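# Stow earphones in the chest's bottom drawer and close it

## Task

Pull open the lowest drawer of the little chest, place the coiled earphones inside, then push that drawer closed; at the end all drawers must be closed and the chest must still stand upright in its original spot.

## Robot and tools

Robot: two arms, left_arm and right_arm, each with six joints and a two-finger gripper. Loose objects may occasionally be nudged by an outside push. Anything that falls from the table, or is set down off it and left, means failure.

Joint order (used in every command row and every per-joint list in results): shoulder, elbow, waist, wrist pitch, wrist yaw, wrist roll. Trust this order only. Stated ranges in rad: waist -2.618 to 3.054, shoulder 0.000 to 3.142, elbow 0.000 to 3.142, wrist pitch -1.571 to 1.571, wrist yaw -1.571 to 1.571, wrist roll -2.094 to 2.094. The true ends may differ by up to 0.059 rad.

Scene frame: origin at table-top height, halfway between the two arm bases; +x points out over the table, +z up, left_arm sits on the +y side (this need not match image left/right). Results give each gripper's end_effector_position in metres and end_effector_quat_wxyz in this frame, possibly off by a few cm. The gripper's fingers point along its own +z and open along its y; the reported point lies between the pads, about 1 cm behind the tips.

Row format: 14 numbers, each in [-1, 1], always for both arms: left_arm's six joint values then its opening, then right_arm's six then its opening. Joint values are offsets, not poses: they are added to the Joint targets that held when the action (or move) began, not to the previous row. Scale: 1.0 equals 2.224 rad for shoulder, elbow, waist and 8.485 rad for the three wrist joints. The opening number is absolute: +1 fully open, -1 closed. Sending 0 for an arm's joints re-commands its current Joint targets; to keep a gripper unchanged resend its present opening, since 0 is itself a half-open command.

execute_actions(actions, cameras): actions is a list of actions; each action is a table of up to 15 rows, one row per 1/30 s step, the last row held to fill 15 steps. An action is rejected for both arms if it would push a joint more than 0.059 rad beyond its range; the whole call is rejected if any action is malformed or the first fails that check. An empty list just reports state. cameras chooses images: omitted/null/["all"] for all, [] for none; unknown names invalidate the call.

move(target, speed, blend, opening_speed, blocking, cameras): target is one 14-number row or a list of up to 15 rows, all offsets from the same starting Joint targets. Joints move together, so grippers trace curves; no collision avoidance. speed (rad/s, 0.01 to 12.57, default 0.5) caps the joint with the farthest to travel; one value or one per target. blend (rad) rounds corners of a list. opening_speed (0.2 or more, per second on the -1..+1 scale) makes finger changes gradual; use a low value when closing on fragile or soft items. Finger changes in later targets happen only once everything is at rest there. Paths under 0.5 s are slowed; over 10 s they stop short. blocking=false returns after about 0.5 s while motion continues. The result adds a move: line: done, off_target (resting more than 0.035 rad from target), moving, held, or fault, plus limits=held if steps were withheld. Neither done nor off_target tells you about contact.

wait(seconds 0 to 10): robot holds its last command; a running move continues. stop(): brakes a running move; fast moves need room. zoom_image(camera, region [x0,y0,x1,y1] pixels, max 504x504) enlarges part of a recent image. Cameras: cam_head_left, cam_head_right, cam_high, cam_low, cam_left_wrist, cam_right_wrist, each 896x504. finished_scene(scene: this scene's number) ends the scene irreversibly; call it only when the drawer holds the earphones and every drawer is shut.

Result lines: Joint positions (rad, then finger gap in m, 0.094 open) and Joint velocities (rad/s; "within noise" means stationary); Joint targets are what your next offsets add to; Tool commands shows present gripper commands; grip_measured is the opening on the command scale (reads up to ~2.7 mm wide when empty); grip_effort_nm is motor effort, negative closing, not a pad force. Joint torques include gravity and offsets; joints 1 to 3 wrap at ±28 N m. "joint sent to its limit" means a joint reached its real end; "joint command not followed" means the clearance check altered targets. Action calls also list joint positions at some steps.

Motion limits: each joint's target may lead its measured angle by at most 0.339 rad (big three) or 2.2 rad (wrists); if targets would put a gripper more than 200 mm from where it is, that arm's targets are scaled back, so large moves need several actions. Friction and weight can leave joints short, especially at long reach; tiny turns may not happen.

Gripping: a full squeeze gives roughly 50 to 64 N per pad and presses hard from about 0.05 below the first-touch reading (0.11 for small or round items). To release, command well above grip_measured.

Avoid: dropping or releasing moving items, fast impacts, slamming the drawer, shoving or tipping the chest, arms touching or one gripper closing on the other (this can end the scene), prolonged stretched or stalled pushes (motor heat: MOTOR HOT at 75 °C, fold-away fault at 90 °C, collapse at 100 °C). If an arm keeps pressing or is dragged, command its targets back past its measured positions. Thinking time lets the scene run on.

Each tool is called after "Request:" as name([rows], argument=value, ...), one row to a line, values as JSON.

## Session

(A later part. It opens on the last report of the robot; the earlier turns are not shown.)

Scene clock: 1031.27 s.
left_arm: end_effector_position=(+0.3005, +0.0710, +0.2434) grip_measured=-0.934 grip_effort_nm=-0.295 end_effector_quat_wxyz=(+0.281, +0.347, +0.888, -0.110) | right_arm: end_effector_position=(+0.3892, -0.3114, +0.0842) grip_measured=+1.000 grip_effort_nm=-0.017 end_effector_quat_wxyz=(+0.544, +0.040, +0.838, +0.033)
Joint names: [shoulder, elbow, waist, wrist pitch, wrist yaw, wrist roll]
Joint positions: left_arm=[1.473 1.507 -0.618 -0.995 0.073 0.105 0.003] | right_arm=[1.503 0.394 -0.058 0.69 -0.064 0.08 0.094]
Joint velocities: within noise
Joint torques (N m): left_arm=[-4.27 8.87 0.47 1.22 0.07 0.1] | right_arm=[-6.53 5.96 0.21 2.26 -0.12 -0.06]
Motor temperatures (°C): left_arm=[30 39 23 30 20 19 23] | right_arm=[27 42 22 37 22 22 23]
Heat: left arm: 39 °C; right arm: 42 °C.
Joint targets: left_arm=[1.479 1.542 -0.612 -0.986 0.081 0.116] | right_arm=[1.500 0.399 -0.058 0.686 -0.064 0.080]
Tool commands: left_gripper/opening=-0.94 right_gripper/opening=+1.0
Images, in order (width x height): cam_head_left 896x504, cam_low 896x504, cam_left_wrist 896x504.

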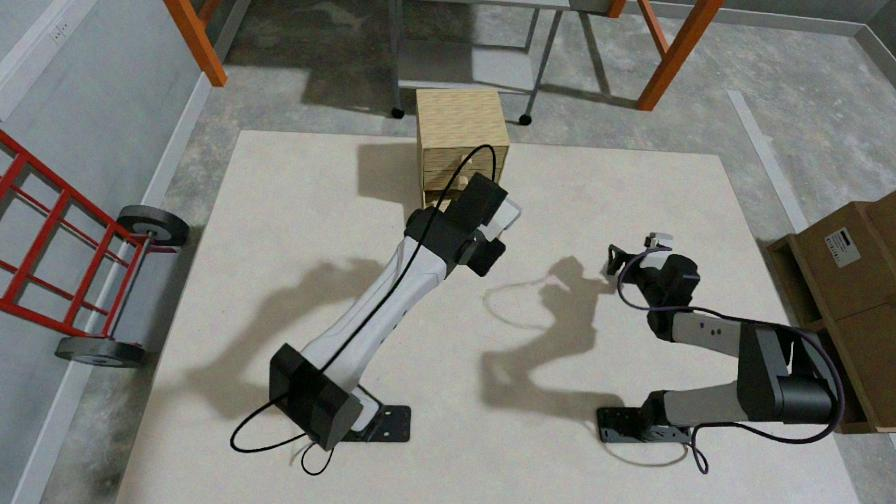

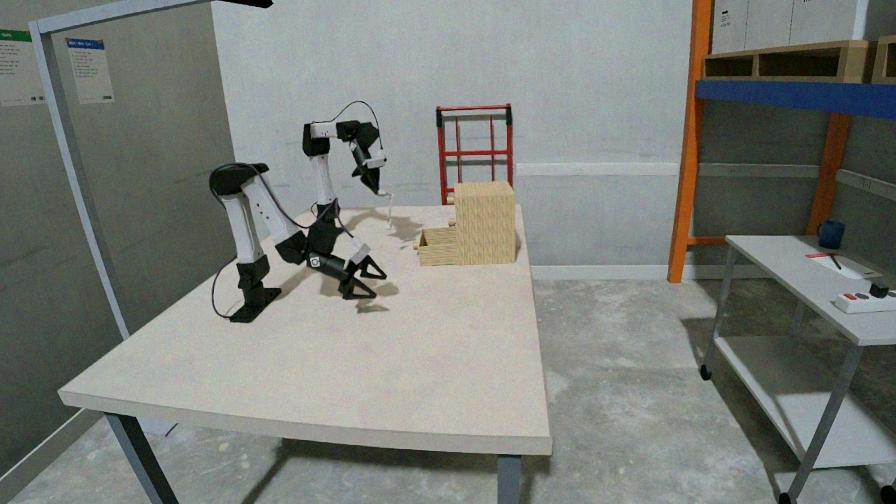

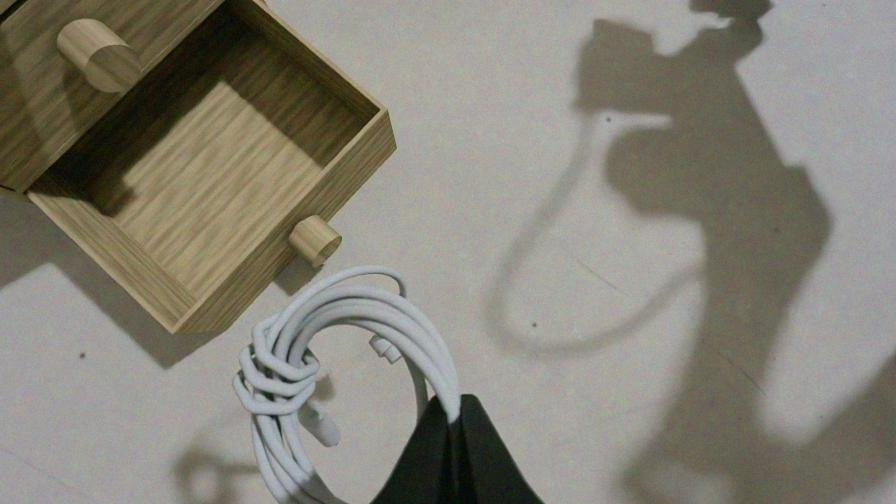

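Request:
move(target=[0.28282, 0.31745, 0.07554, -0.00448, 0.00247, 0.0013, -0.94, 0, 0, 0, 0, 0, 0, 1], speed=0.35, cameras=["cam_head_left", "cam_low", "cam_left_wrist", "cam_high"])

Scene clock: 1054.43 s.
left_arm: end_effector_position=(+0.4800, +0.0508, +0.2324) grip_measured=-0.934 grip_effort_nm=-0.305 end_effector_quat_wxyz=(+0.310, +0.278, +0.904, -0.097) | right_arm: end_effector_position=(+0.3892, -0.3114, +0.0842) grip_measured=+1.000 grip_effort_nm=-0.017 end_effector_quat_wxyz=(+0.544, +0.040, +0.838, +0.033)
Joint names: [shoulder, elbow, waist, wrist pitch, wrist yaw, wrist roll]
Joint positions: left_arm=[2.103 2.21 -0.45 -1.022 0.093 0.115 0.003] | right_arm=[1.503 0.394 -0.058 0.69 -0.064 0.08 0.094]
Joint velocities: within noise
Joint torques (N m): left_arm=[-8.98 9.14 0.39 1.16 0.06 0.11] | right_arm=[-6.58 6.04 0.2 2.25 -0.1 -0.09]
Motor temperatures (°C): left_arm=[30 41 23 30 20 19 23] | right_arm=[27 42 22 37 22 22 23]
Heat: left arm: 41 °C; right arm: 42 °C.
Joint targets: left_arm=[2.108 2.248 -0.444 -1.024 0.102 0.126] | right_arm=[1.500 0.399 -0.058 0.686 -0.064 0.080]
move: off_target (left_arm); left_arm: the elbow is farthest, 0.039 rad from its target
Images, in order (width x height): cam_head_left 896x504, cam_high 896x504, cam_low 896x504, cam_left_wrist 896x504.

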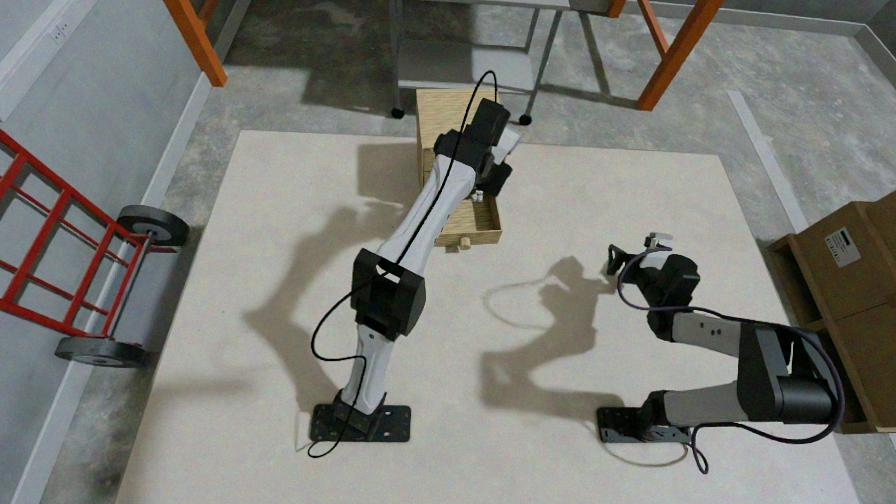

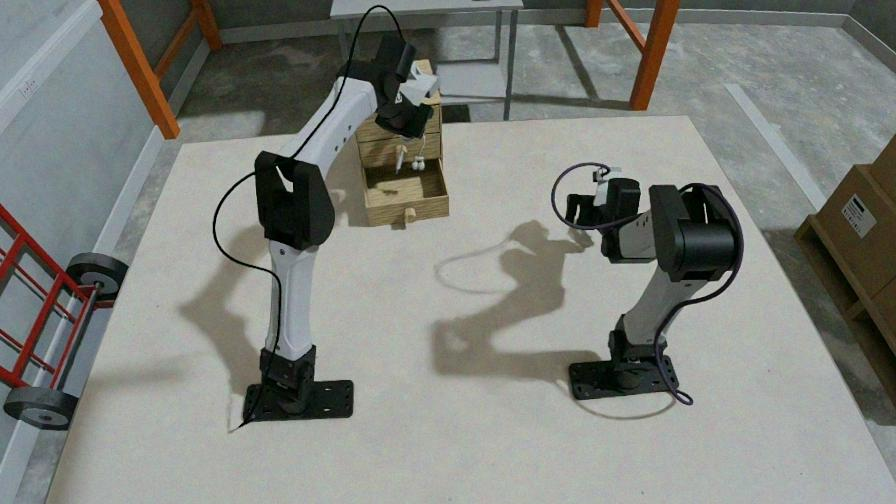

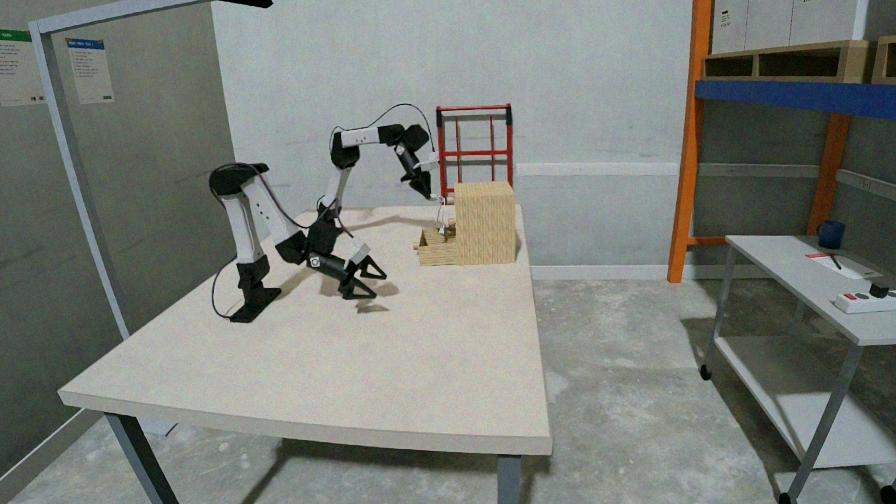

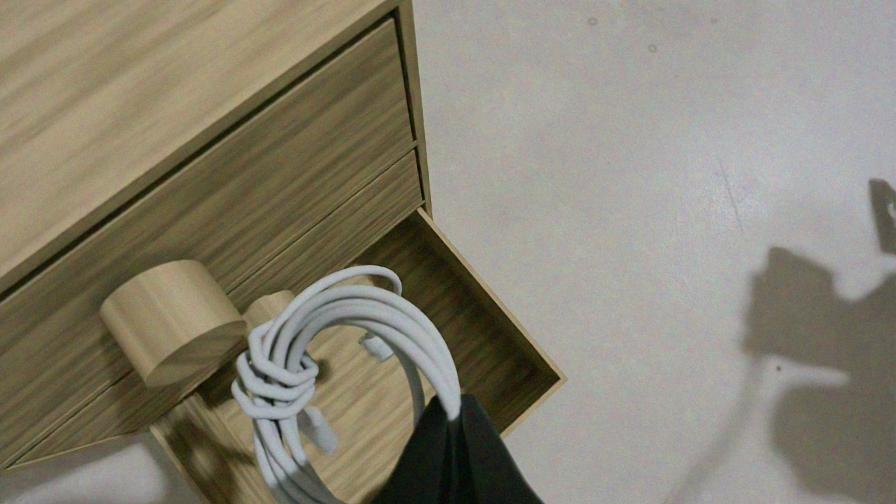

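Request:
move([
  [0, -0.02428, -0.00585, 0.00177, -0.00224, 0, -0.94, 0, 0, 0, 0, 0, 0, 1],
  [0.01547, -0.12765, -0.0094, 0.02224, -0.00417, 0.00045, -0.94, 0, 0, 0, 0, 0, 0, 1],
], speed=0.25, cameras=["cam_head_left", "cam_low", "cam_left_wrist", "cam_high"])

Scene clock: 1075.23 s.
left_arm: end_effector_position=(+0.4820, +0.0487, +0.1480) grip_measured=-0.934 grip_effort_nm=-0.305 end_effector_quat_wxyz=(+0.266, +0.283, +0.918, -0.083) | right_arm: end_effector_position=(+0.3892, -0.3114, +0.0842) grip_measured=+1.000 grip_effort_nm=-0.017 end_effector_quat_wxyz=(+0.544, +0.040, +0.838, +0.033)
Joint names: [shoulder, elbow, waist, wrist pitch, wrist yaw, wrist roll]
Joint positions: left_arm=[2.138 1.976 -0.456 -0.85 0.077 0.119 0.003] | right_arm=[1.503 0.394 -0.058 0.69 -0.064 0.08 0.094]
Joint velocities: within noise
Joint torques (N m): left_arm=[-9.37 5.23 -0.79 1.15 -0.12 0.11] | right_arm=[-6.5 5.86 0.28 2.26 -0.09 -0.09]
Motor temperatures (°C): left_arm=[34 41 23 30 20 19 23] | right_arm=[27 43 22 37 22 22 23]
Heat: left arm: 41 °C; right arm: 43 °C.
Joint targets: left_arm=[2.142 1.964 -0.465 -0.836 0.067 0.130] | right_arm=[1.500 0.399 -0.058 0.686 -0.064 0.080]
move: done
Images, in order (width x height): cam_head_left 896x504, cam_high 896x504, cam_low 896x504, cam_left_wrist 896x504.

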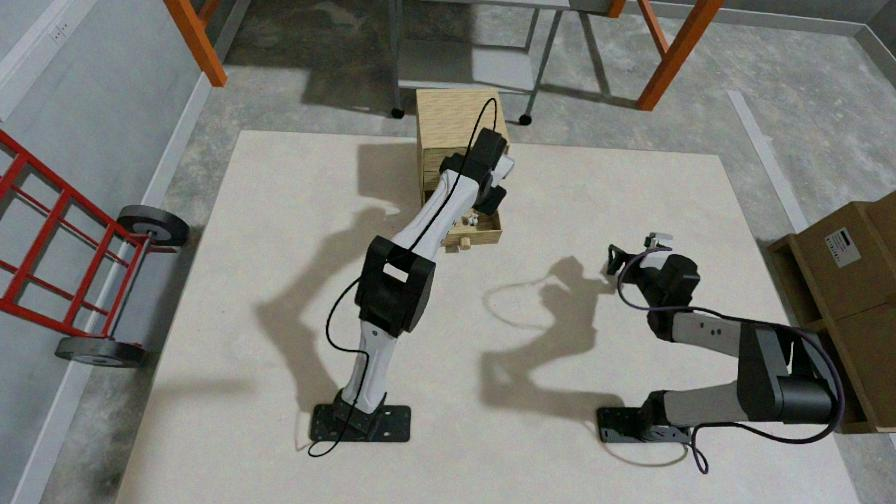

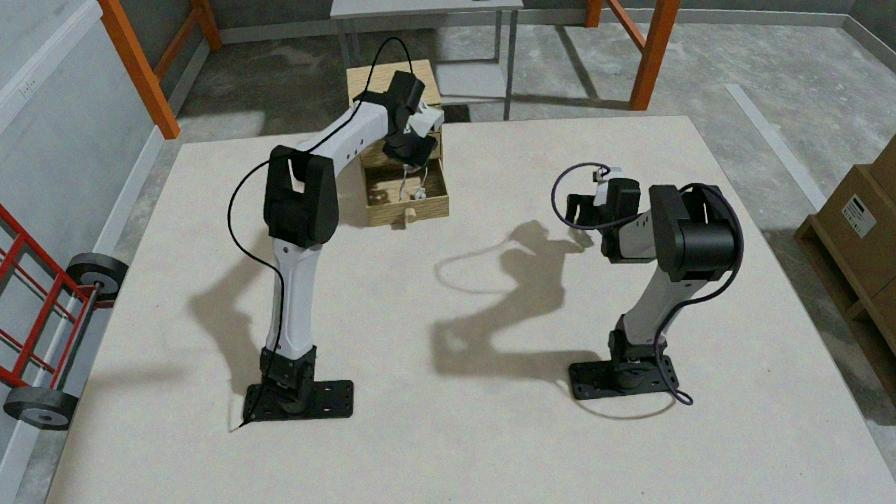

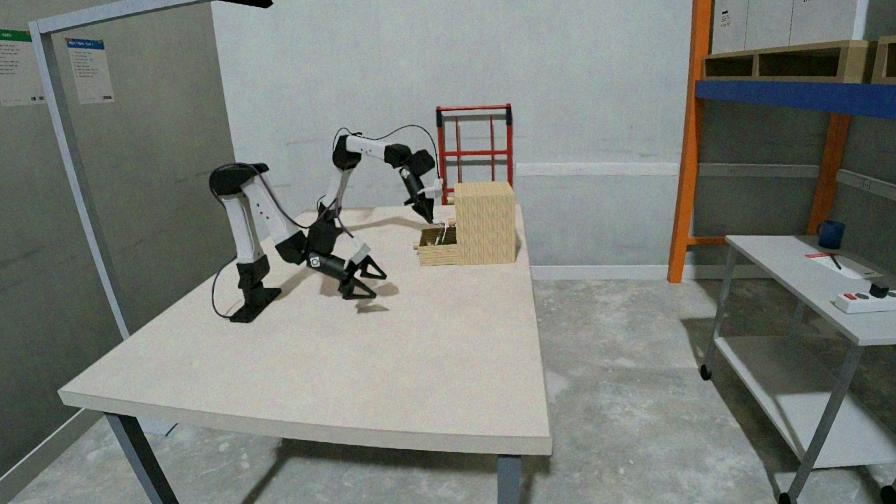

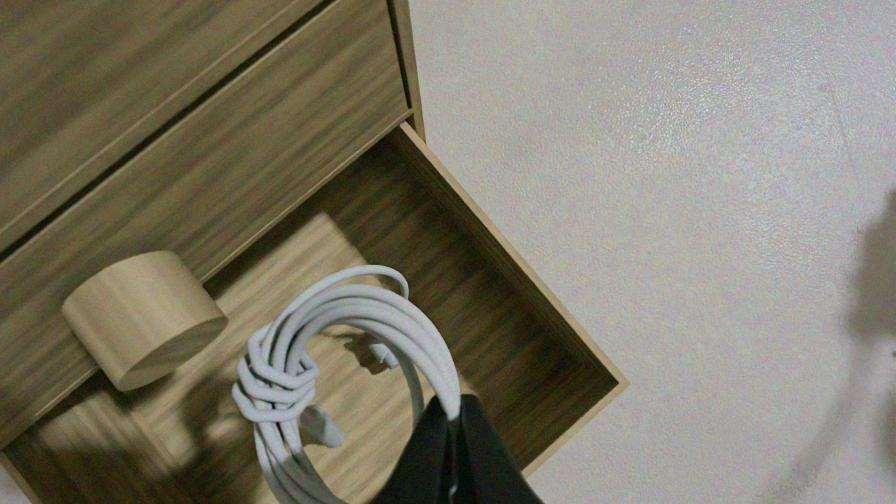

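Request:
zoom_image(camera="cam_low", region=[370, 160, 530, 280])

Request:
zoom_image(camera="cam_high", region=[330, 100, 490, 240])

Scaled by 3.150 from the camera's 896x504 image, which has a finer 1280x720 frame.

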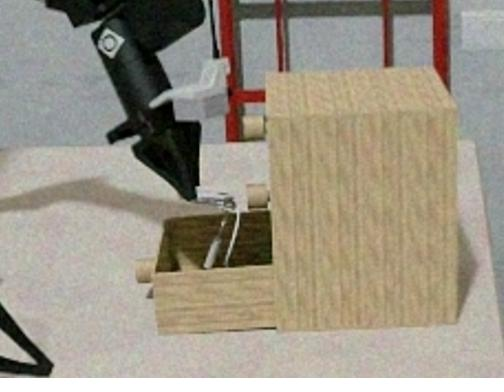

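Scaled by 3.150 from the camera's 896x504 image, which has a finer 1280x720 frame.

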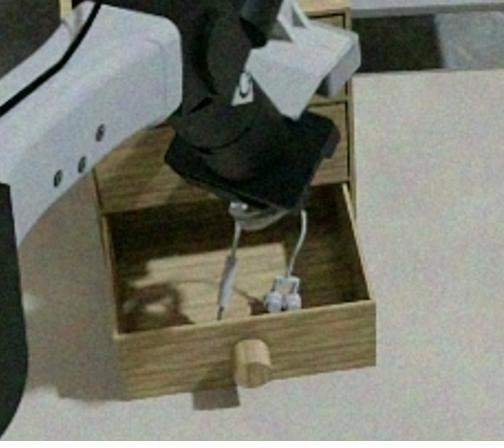

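Request:
move(target=[0.0406, -0.00679, -0.00202, 0.00306, -0.0014, 0.0002, -0.94, 0, 0, 0, 0, 0, 0, 1], speed=0.12, cameras=["cam_low", "cam_left_wrist", "cam_high"])

Request:
zoom_image(camera="cam_low", region=[370, 160, 530, 280])

Request:
zoom_image(camera="cam_high", region=[330, 100, 490, 240])

Scene clock: 1097.60 s.
left_arm: end_effector_position=(+0.4853, +0.0463, +0.0996) grip_measured=-0.934 grip_effort_nm=-0.300 end_effector_quat_wxyz=(+0.231, +0.286, +0.927, -0.072) | right_arm: end_effector_position=(+0.3892, -0.3114, +0.0842) grip_measured=+1.000 grip_effort_nm=-0.012 end_effector_quat_wxyz=(+0.544, +0.040, +0.838, +0.033)
Joint names: [shoulder, elbow, waist, wrist pitch, wrist yaw, wrist roll]
Joint positions: left_arm=[2.226 1.962 -0.461 -0.822 0.065 0.121 0.003] | right_arm=[1.503 0.394 -0.058 0.69 -0.064 0.08 0.094]
Joint velocities: within noise
Joint torques (N m): left_arm=[-9.68 5.12 -0.77 1.07 -0.12 0.11] | right_arm=[-6.6 5.83 0.28 2.28 -0.11 -0.08]
Motor temperatures (°C): left_arm=[41 40 23 30 20 19 23] | right_arm=[27 43 22 37 22 22 23]
Heat: left arm: 41 °C; right arm: 43 °C.
Joint targets: left_arm=[2.233 1.949 -0.469 -0.810 0.055 0.132] | right_arm=[1.500 0.399 -0.058 0.686 -0.064 0.080]
move: done
Images, in order (width x height): cam_high 896x504, cam_low 896x504, cam_left_wrist 896x504.

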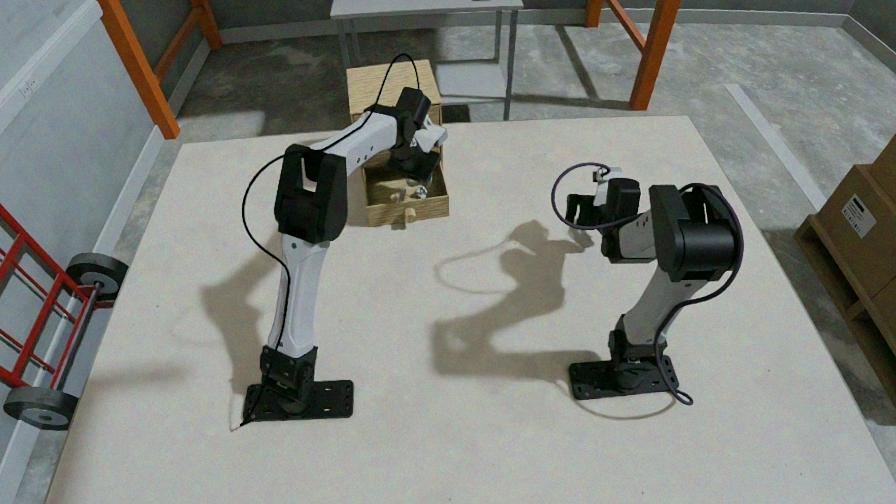

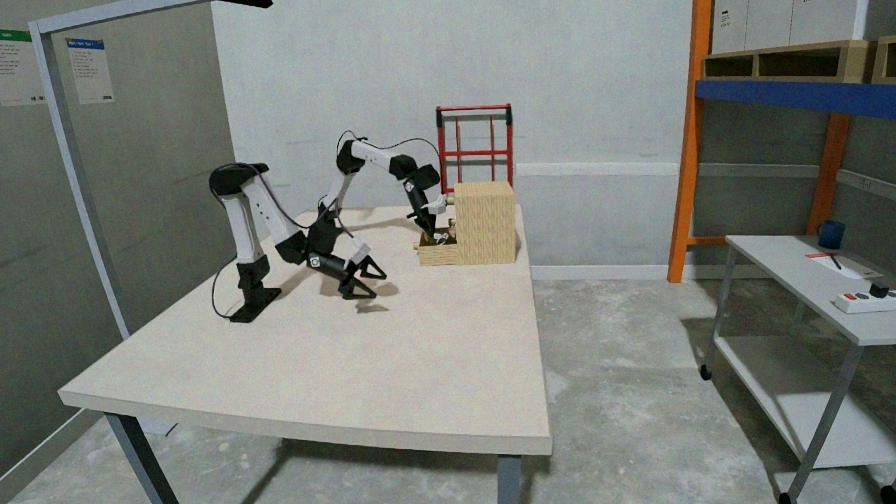

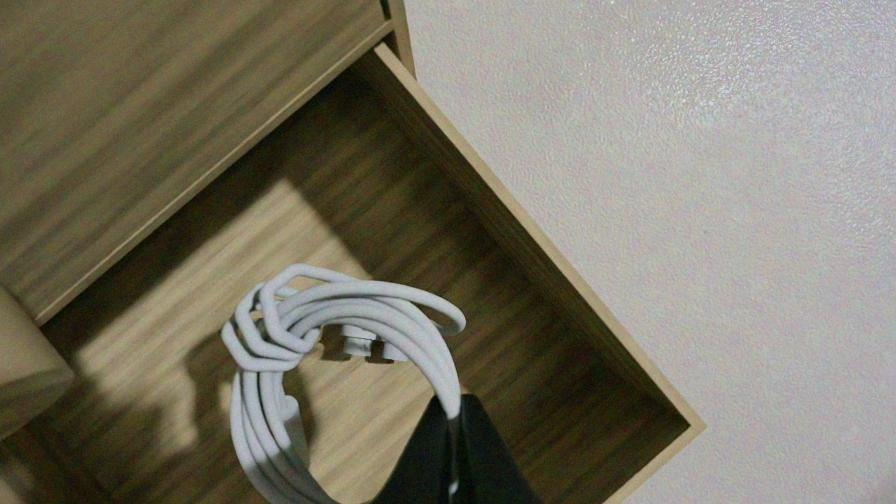

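Scaled by 3.150 from the camera's 896x504 image, which has a finer 1280x720 frame.

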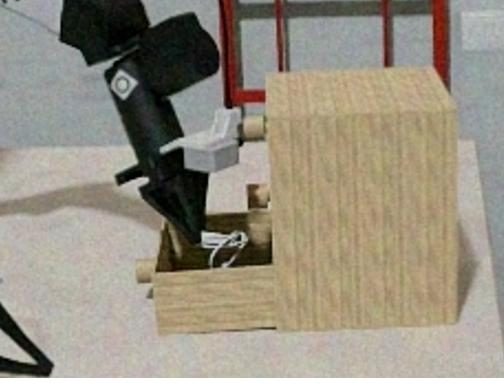

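Scaled by 3.150 from the camera's 896x504 image, which has a finer 1280x720 frame.

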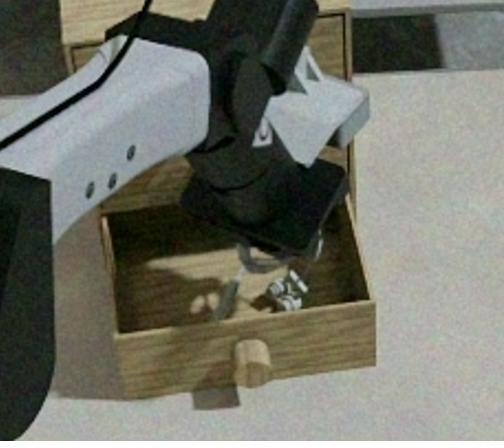

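Request:
move(target=[0.04182, -0.01844, 0, 0.00994, -0.0007, 0.0004, -0.94, 0, 0, 0, 0, 0, 0, 1], speed=0.12, cameras=["cam_low", "cam_left_wrist", "cam_high"])

Request:
zoom_image(camera="cam_low", region=[370, 160, 530, 280])

Request:
zoom_image(camera="cam_high", region=[330, 100, 490, 240])

Scene clock: 1108.13 s.
left_arm: end_effector_position=(+0.4903, +0.0449, +0.0450) grip_measured=-0.934 grip_effort_nm=-0.305 end_effector_quat_wxyz=(+0.209, +0.288, +0.932, -0.065) | right_arm: end_effector_position=(+0.3892, -0.3114, +0.0842) grip_measured=+1.000 grip_effort_nm=-0.012 end_effector_quat_wxyz=(+0.544, +0.040, +0.838, +0.033)
Joint names: [shoulder, elbow, waist, wrist pitch, wrist yaw, wrist roll]
Joint positions: left_arm=[2.319 1.922 -0.461 -0.737 0.059 0.125 0.003] | right_arm=[1.503 0.394 -0.058 0.69 -0.064 0.08 0.094]
Joint velocities: within noise
Joint torques (N m): left_arm=[-10.04 4.98 -0.76 1.01 -0.13 0.11] | right_arm=[-6.57 6 0.23 2.25 -0.11 -0.09]
Motor temperatures (°C): left_arm=[41 39 23 30 20 19 23] | right_arm=[27 43 22 37 22 22 23]
Heat: left arm: 41 °C; right arm: 43 °C.
Joint targets: left_arm=[2.326 1.908 -0.469 -0.725 0.049 0.135] | right_arm=[1.500 0.399 -0.058 0.686 -0.064 0.080]
move: done
Images, in order (width x height): cam_high 896x504, cam_low 896x504, cam_left_wrist 896x504.

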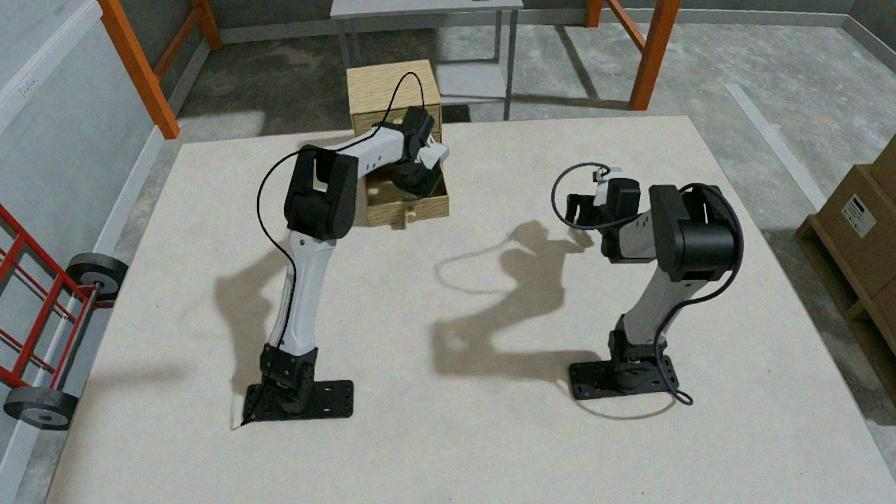

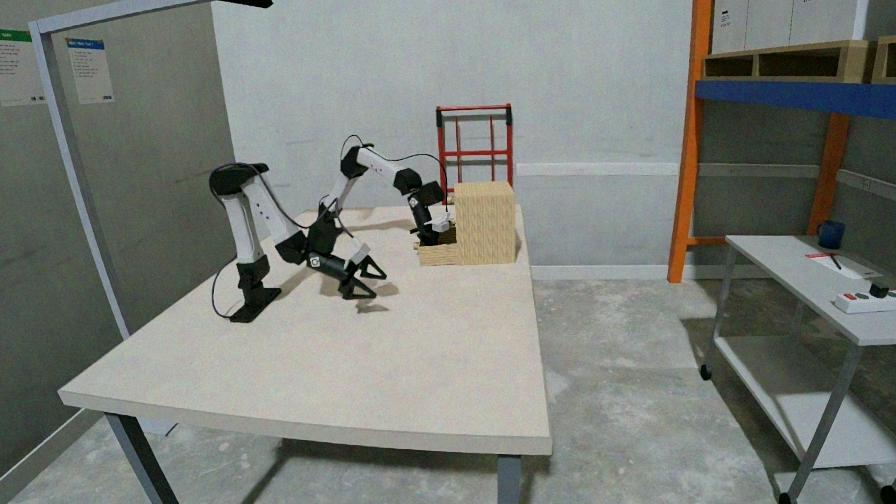

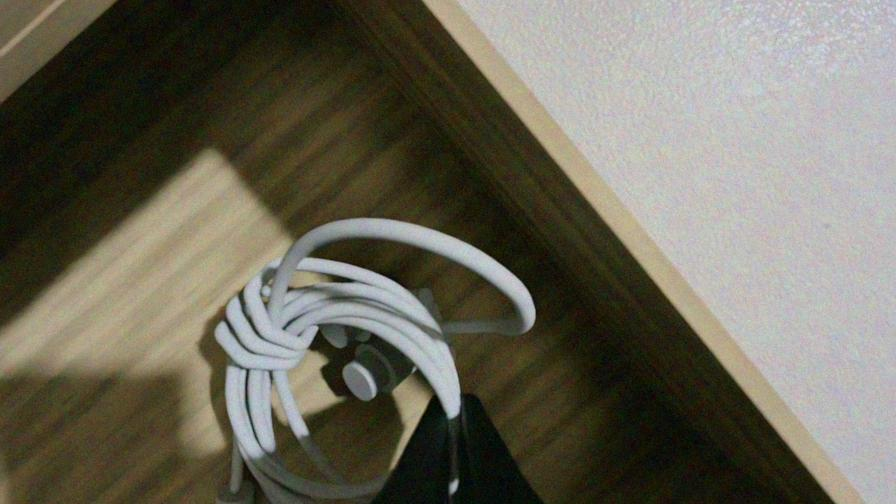

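Scaled by 3.150 from the camera's 896x504 image, which has a finer 1280x720 frame.

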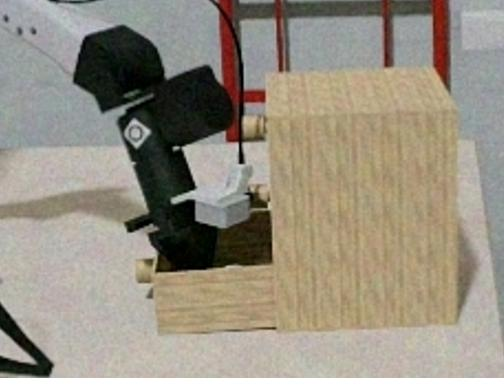

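Scaled by 3.150 from the camera's 896x504 image, which has a finer 1280x720 frame.

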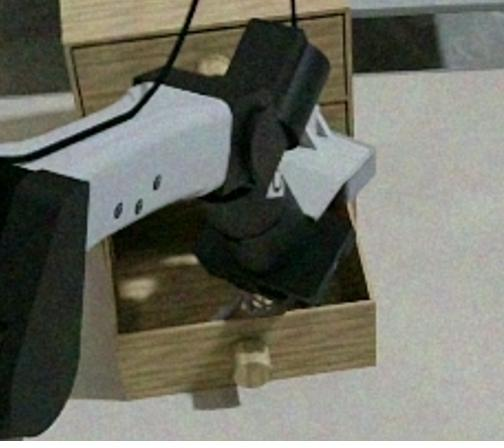

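Request:
move(target=[0, 0, 0, 0, 0, 0, -0.72, 0, 0, 0, 0, 0, 0, 1], speed=0.2, opening_speed=0.2, cameras=["cam_left_wrist"])

Scene clock: 1115.60 s.
left_arm: end_effector_position=(+0.4907, +0.0449, +0.0452) grip_measured=-0.723 grip_effort_nm=0.168 end_effector_quat_wxyz=(+0.209, +0.288, +0.932, -0.064) | right_arm: end_effector_position=(+0.3892, -0.3114, +0.0842) grip_measured=+1.000 grip_effort_nm=-0.012 end_effector_quat_wxyz=(+0.544, +0.040, +0.838, +0.033)
Joint names: [shoulder, elbow, waist, wrist pitch, wrist yaw, wrist roll]
Joint positions: left_arm=[2.319 1.922 -0.461 -0.735 0.058 0.125 0.013] | right_arm=[1.503 0.394 -0.058 0.69 -0.064 0.08 0.094]
Joint velocities: within noise
Joint torques (N m): left_arm=[-10.04 5.01 -0.72 0.97 -0.12 0.11] | right_arm=[-6.49 6.16 0.17 2.24 -0.1 -0.07]
Motor temperatures (°C): left_arm=[43 38 23 29 20 19 23] | right_arm=[27 43 22 37 22 22 23]
Heat: left arm: 43 °C; right arm: 43 °C.
Joint targets: left_arm=[2.326 1.908 -0.469 -0.725 0.049 0.135] | right_arm=[1.500 0.399 -0.058 0.686 -0.064 0.080]
move: done
Images, in order (width x height): cam_left_wrist 896x504.

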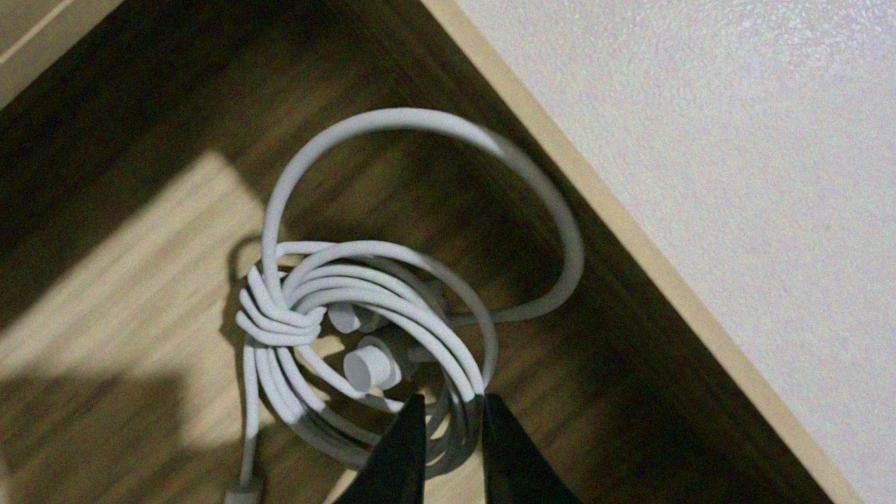

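Request:
move(target=[0, 0, 0, 0, 0, 0, -0.6, 0, 0, 0, 0, 0, 0, 1], speed=0.2, opening_speed=0.2, cameras=["cam_left_wrist"])

Scene clock: 1127.37 s.
left_arm: end_effector_position=(+0.4909, +0.0450, +0.0452) grip_measured=-0.603 grip_effort_nm=0.173 end_effector_quat_wxyz=(+0.210, +0.288, +0.932, -0.064) | right_arm: end_effector_position=(+0.3892, -0.3114, +0.0842) grip_measured=+1.000 grip_effort_nm=-0.012 end_effector_quat_wxyz=(+0.544, +0.040, +0.838, +0.033)
Joint names: [shoulder, elbow, waist, wrist pitch, wrist yaw, wrist roll]
Joint positions: left_arm=[2.319 1.922 -0.461 -0.735 0.057 0.125 0.019] | right_arm=[1.503 0.394 -0.058 0.69 -0.064 0.08 0.094]
Joint velocities: within noise
Joint torques (N m): left_arm=[-10.07 5 -0.76 0.97 -0.11 0.11] | right_arm=[-6.5 5.97 0.23 2.26 -0.12 -0.05]
Motor temperatures (°C): left_arm=[46 38 23 29 20 19 23] | right_arm=[27 43 22 37 22 22 23]
Heat: left arm: 46 °C; right arm: 43 °C.
Joint targets: left_arm=[2.326 1.908 -0.469 -0.725 0.049 0.135] | right_arm=[1.500 0.399 -0.058 0.686 -0.064 0.080]
move: done
Images, in order (width x height): cam_left_wrist 896x504.

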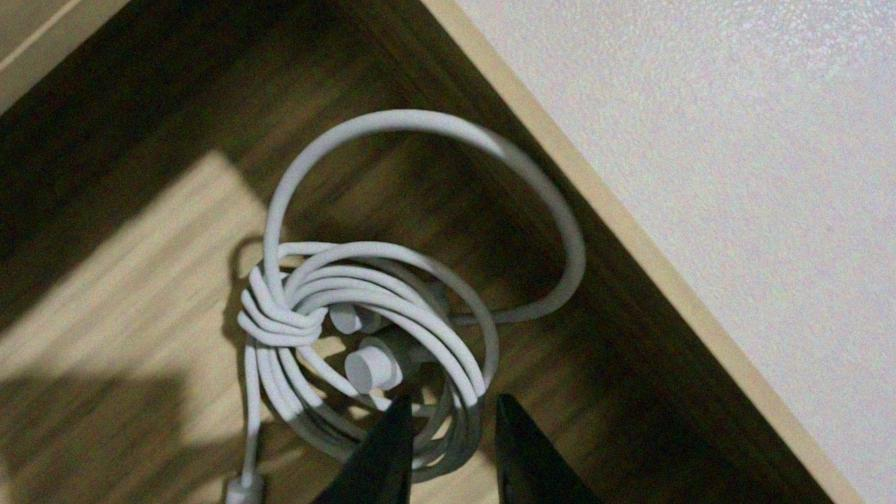

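Request:
move([
  [-0.01169, 0.01978, 0, -0.00153, 0, 0, -0.6, 0, 0, 0, 0, 0, 0, 1],
  [-0.05364, 0.04047, 0, -0.01206, 0.00303, -0.00159, -0.6, 0, 0, 0, 0, 0, 0, 1],
], speed=0.15, cameras=["cam_low", "cam_left_wrist", "cam_high"])

Request:
zoom_image(camera="cam_low", region=[370, 160, 530, 280])

Request:
zoom_image(camera="cam_high", region=[330, 100, 490, 240])

Scene clock: 1135.77 s.
left_arm: end_effector_position=(+0.4864, +0.0457, +0.0964) grip_measured=-0.603 grip_effort_nm=0.168 end_effector_quat_wxyz=(+0.229, +0.288, +0.927, -0.071) | right_arm: end_effector_position=(+0.3892, -0.3114, +0.0842) grip_measured=+1.000 grip_effort_nm=-0.012 end_effector_quat_wxyz=(+0.544, +0.040, +0.838, +0.033)
Joint names: [shoulder, elbow, waist, wrist pitch, wrist yaw, wrist roll]
Joint positions: left_arm=[2.237 1.969 -0.461 -0.822 0.065 0.125 0.019] | right_arm=[1.503 0.394 -0.058 0.69 -0.064 0.08 0.094]
Joint velocities: within noise
Joint torques (N m): left_arm=[-12.62 8.47 -0.73 0.89 0.07 -0.05] | right_arm=[-6.46 5.89 0.42 2.28 -0.12 -0.08]
Motor temperatures (°C): left_arm=[47 38 23 29 20 19 23] | right_arm=[27 43 22 37 22 22 23]
Heat: left arm: 47 °C; right arm: 43 °C.
Joint targets: left_arm=[2.206 1.998 -0.469 -0.828 0.074 0.122] | right_arm=[1.500 0.399 -0.058 0.686 -0.064 0.080]
move: done
Images, in order (width x height): cam_high 896x504, cam_low 896x504, cam_left_wrist 896x504.

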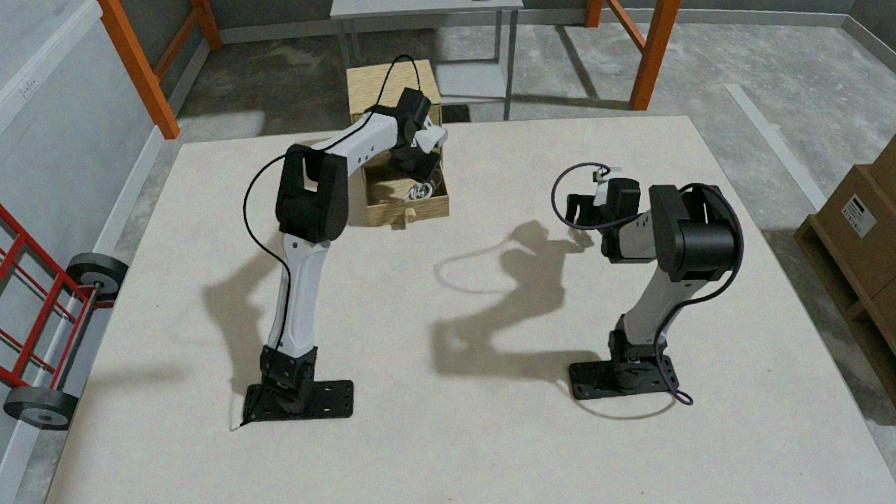

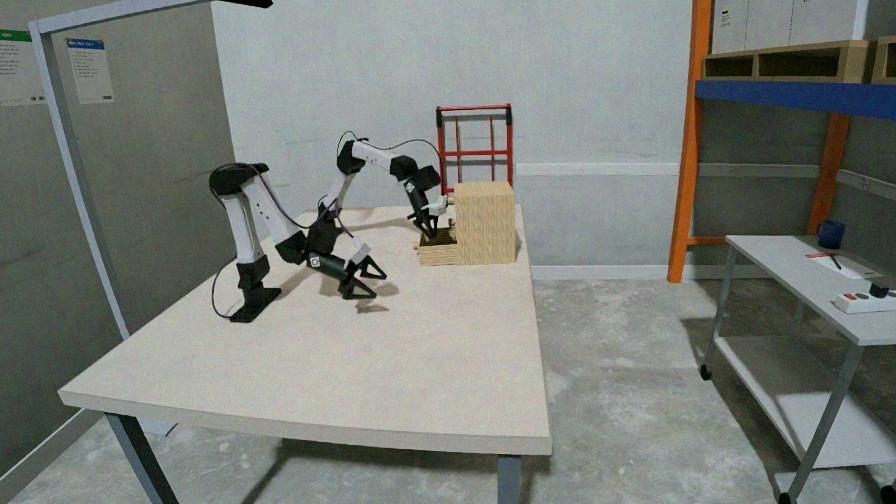

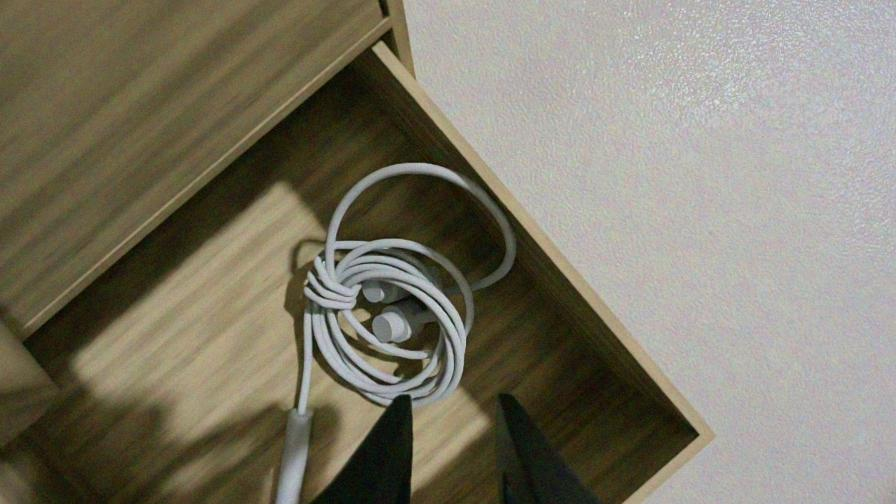

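Scaled by 3.150 from the camera's 896x504 image, which has a finer 1280x720 frame.

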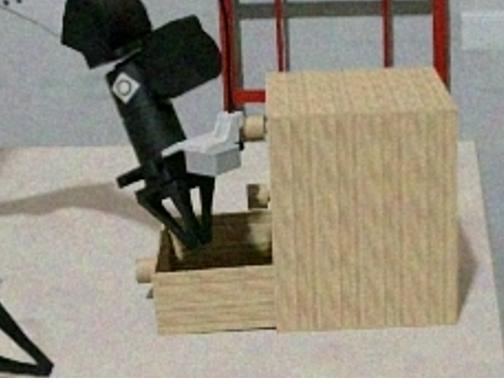

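Scaled by 3.150 from the camera's 896x504 image, which has a finer 1280x720 frame.

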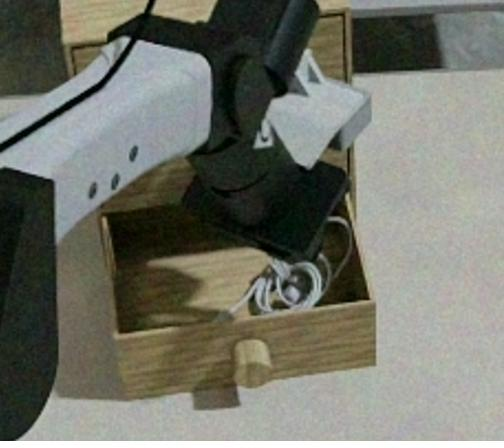

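Request:
move([
  [-0.04029, 0.00679, 0, -0.00298, 0.00148, 0, 0.0, 0, 0, 0, 0, 0, 0, 1],
  [-0.30013, -0.43543, -0.14879, 0.06851, -0.08397, -0.07689, 0.0, 0, 0, 0, 0, 0, 0, 1],
  [-0.19155, -0.51574, -0.16951, 0.11208, -0.10418, -0.08981, 0.0, 0, 0, 0, 0, 0, 0, 1],
], speed=[0.3, 0.7, 0.5], blend=[0.08, 0.08, 0], opening_speed=0.6, cameras=["cam_head_left", "cam_low", "cam_left_wrist", "cam_high"])

Request:
zoom_image(camera="cam_head_left", region=[380, 140, 560, 280])

Request:
zoom_image(camera="cam_high", region=[330, 100, 490, 240])

Request:
zoom_image(camera="cam_low", region=[370, 160, 530, 280])

Scene clock: 1189.77 s.
left_arm: end_effector_position=(+0.3622, +0.0809, +0.0736) grip_measured=-0.002 grip_effort_nm=0.159 end_effector_quat_wxyz=(+0.496, -0.054, +0.866, +0.038) | right_arm: end_effector_position=(+0.3892, -0.3114, +0.0842) grip_measured=+1.000 grip_effort_nm=-0.017 end_effector_quat_wxyz=(+0.544, +0.040, +0.838, +0.033)
Joint names: [shoulder, elbow, waist, wrist pitch, wrist yaw, wrist roll]
Joint positions: left_arm=[1.778 0.861 -0.839 0.109 -0.797 -0.628 0.047] | right_arm=[1.503 0.394 -0.058 0.69 -0.064 0.08 0.094]
Joint velocities: within noise
Joint torques (N m): left_arm=[-6.13 4.51 -0.77 1.3 -0.5 -0.15] | right_arm=[-6.35 5.9 0.21 2.27 -0.12 -0.09]
Motor temperatures (°C): left_arm=[50 41 23 29 20 19 23] | right_arm=[27 43 22 37 22 22 23]
Heat: left arm: 50 °C; right arm: 43 °C.
Joint targets: left_arm=[1.780 0.851 -0.847 0.123 -0.809 -0.640] | right_arm=[1.500 0.399 -0.058 0.686 -0.064 0.080]
move: done; blend cut to 0.0448 rad at target 1
Images, in order (width x height): cam_head_left 896x504, cam_high 896x504, cam_low 896x504, cam_left_wrist 896x504.

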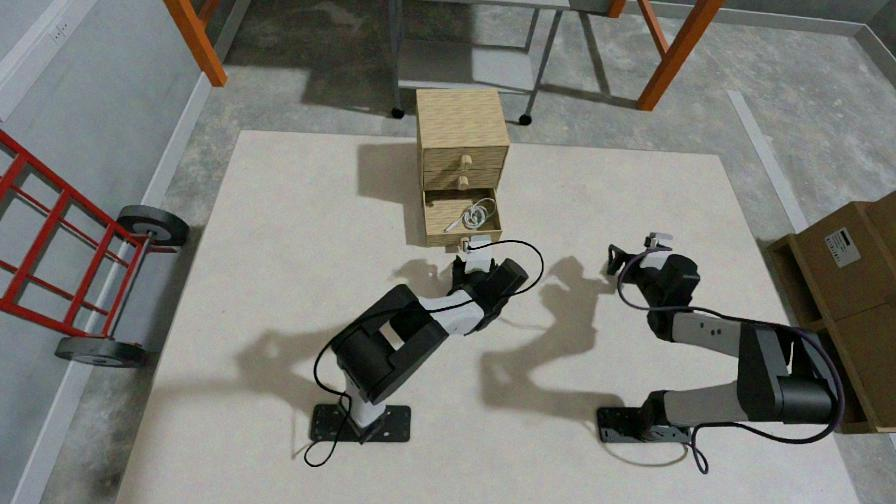

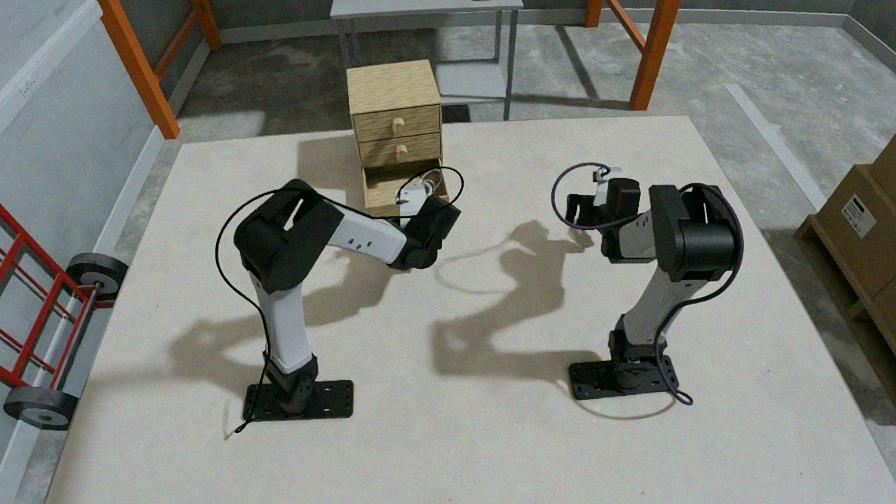

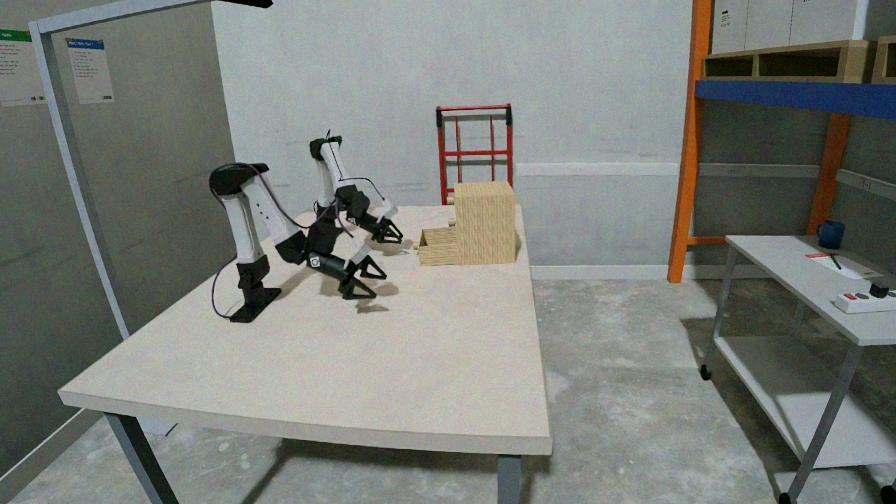

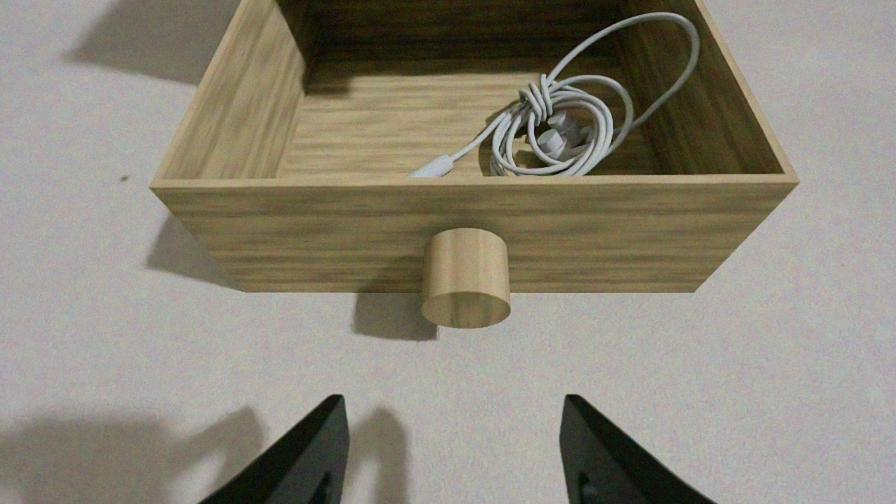

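Scaled by 2.800 from the camera's 896x504 image, which has a finer 1280x720 frame.

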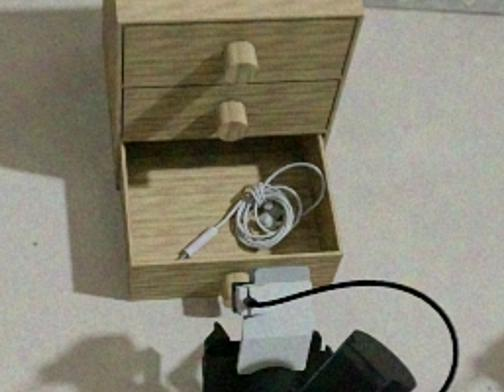

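Scaled by 3.150 from the camera's 896x504 image, which has a finer 1280x720 frame.

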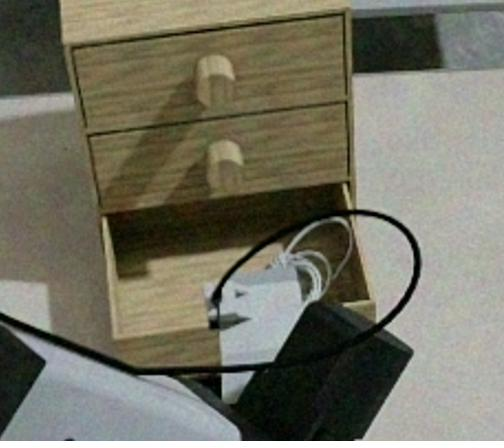

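Scaled by 3.150 from the camera's 896x504 image, which has a finer 1280x720 frame.

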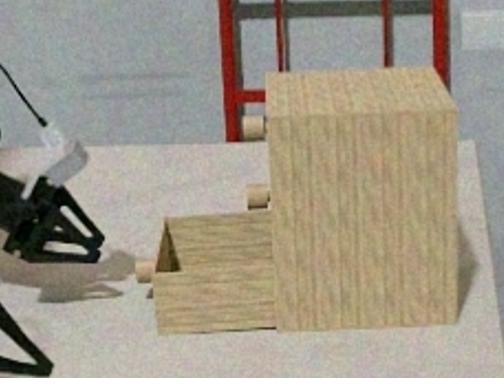

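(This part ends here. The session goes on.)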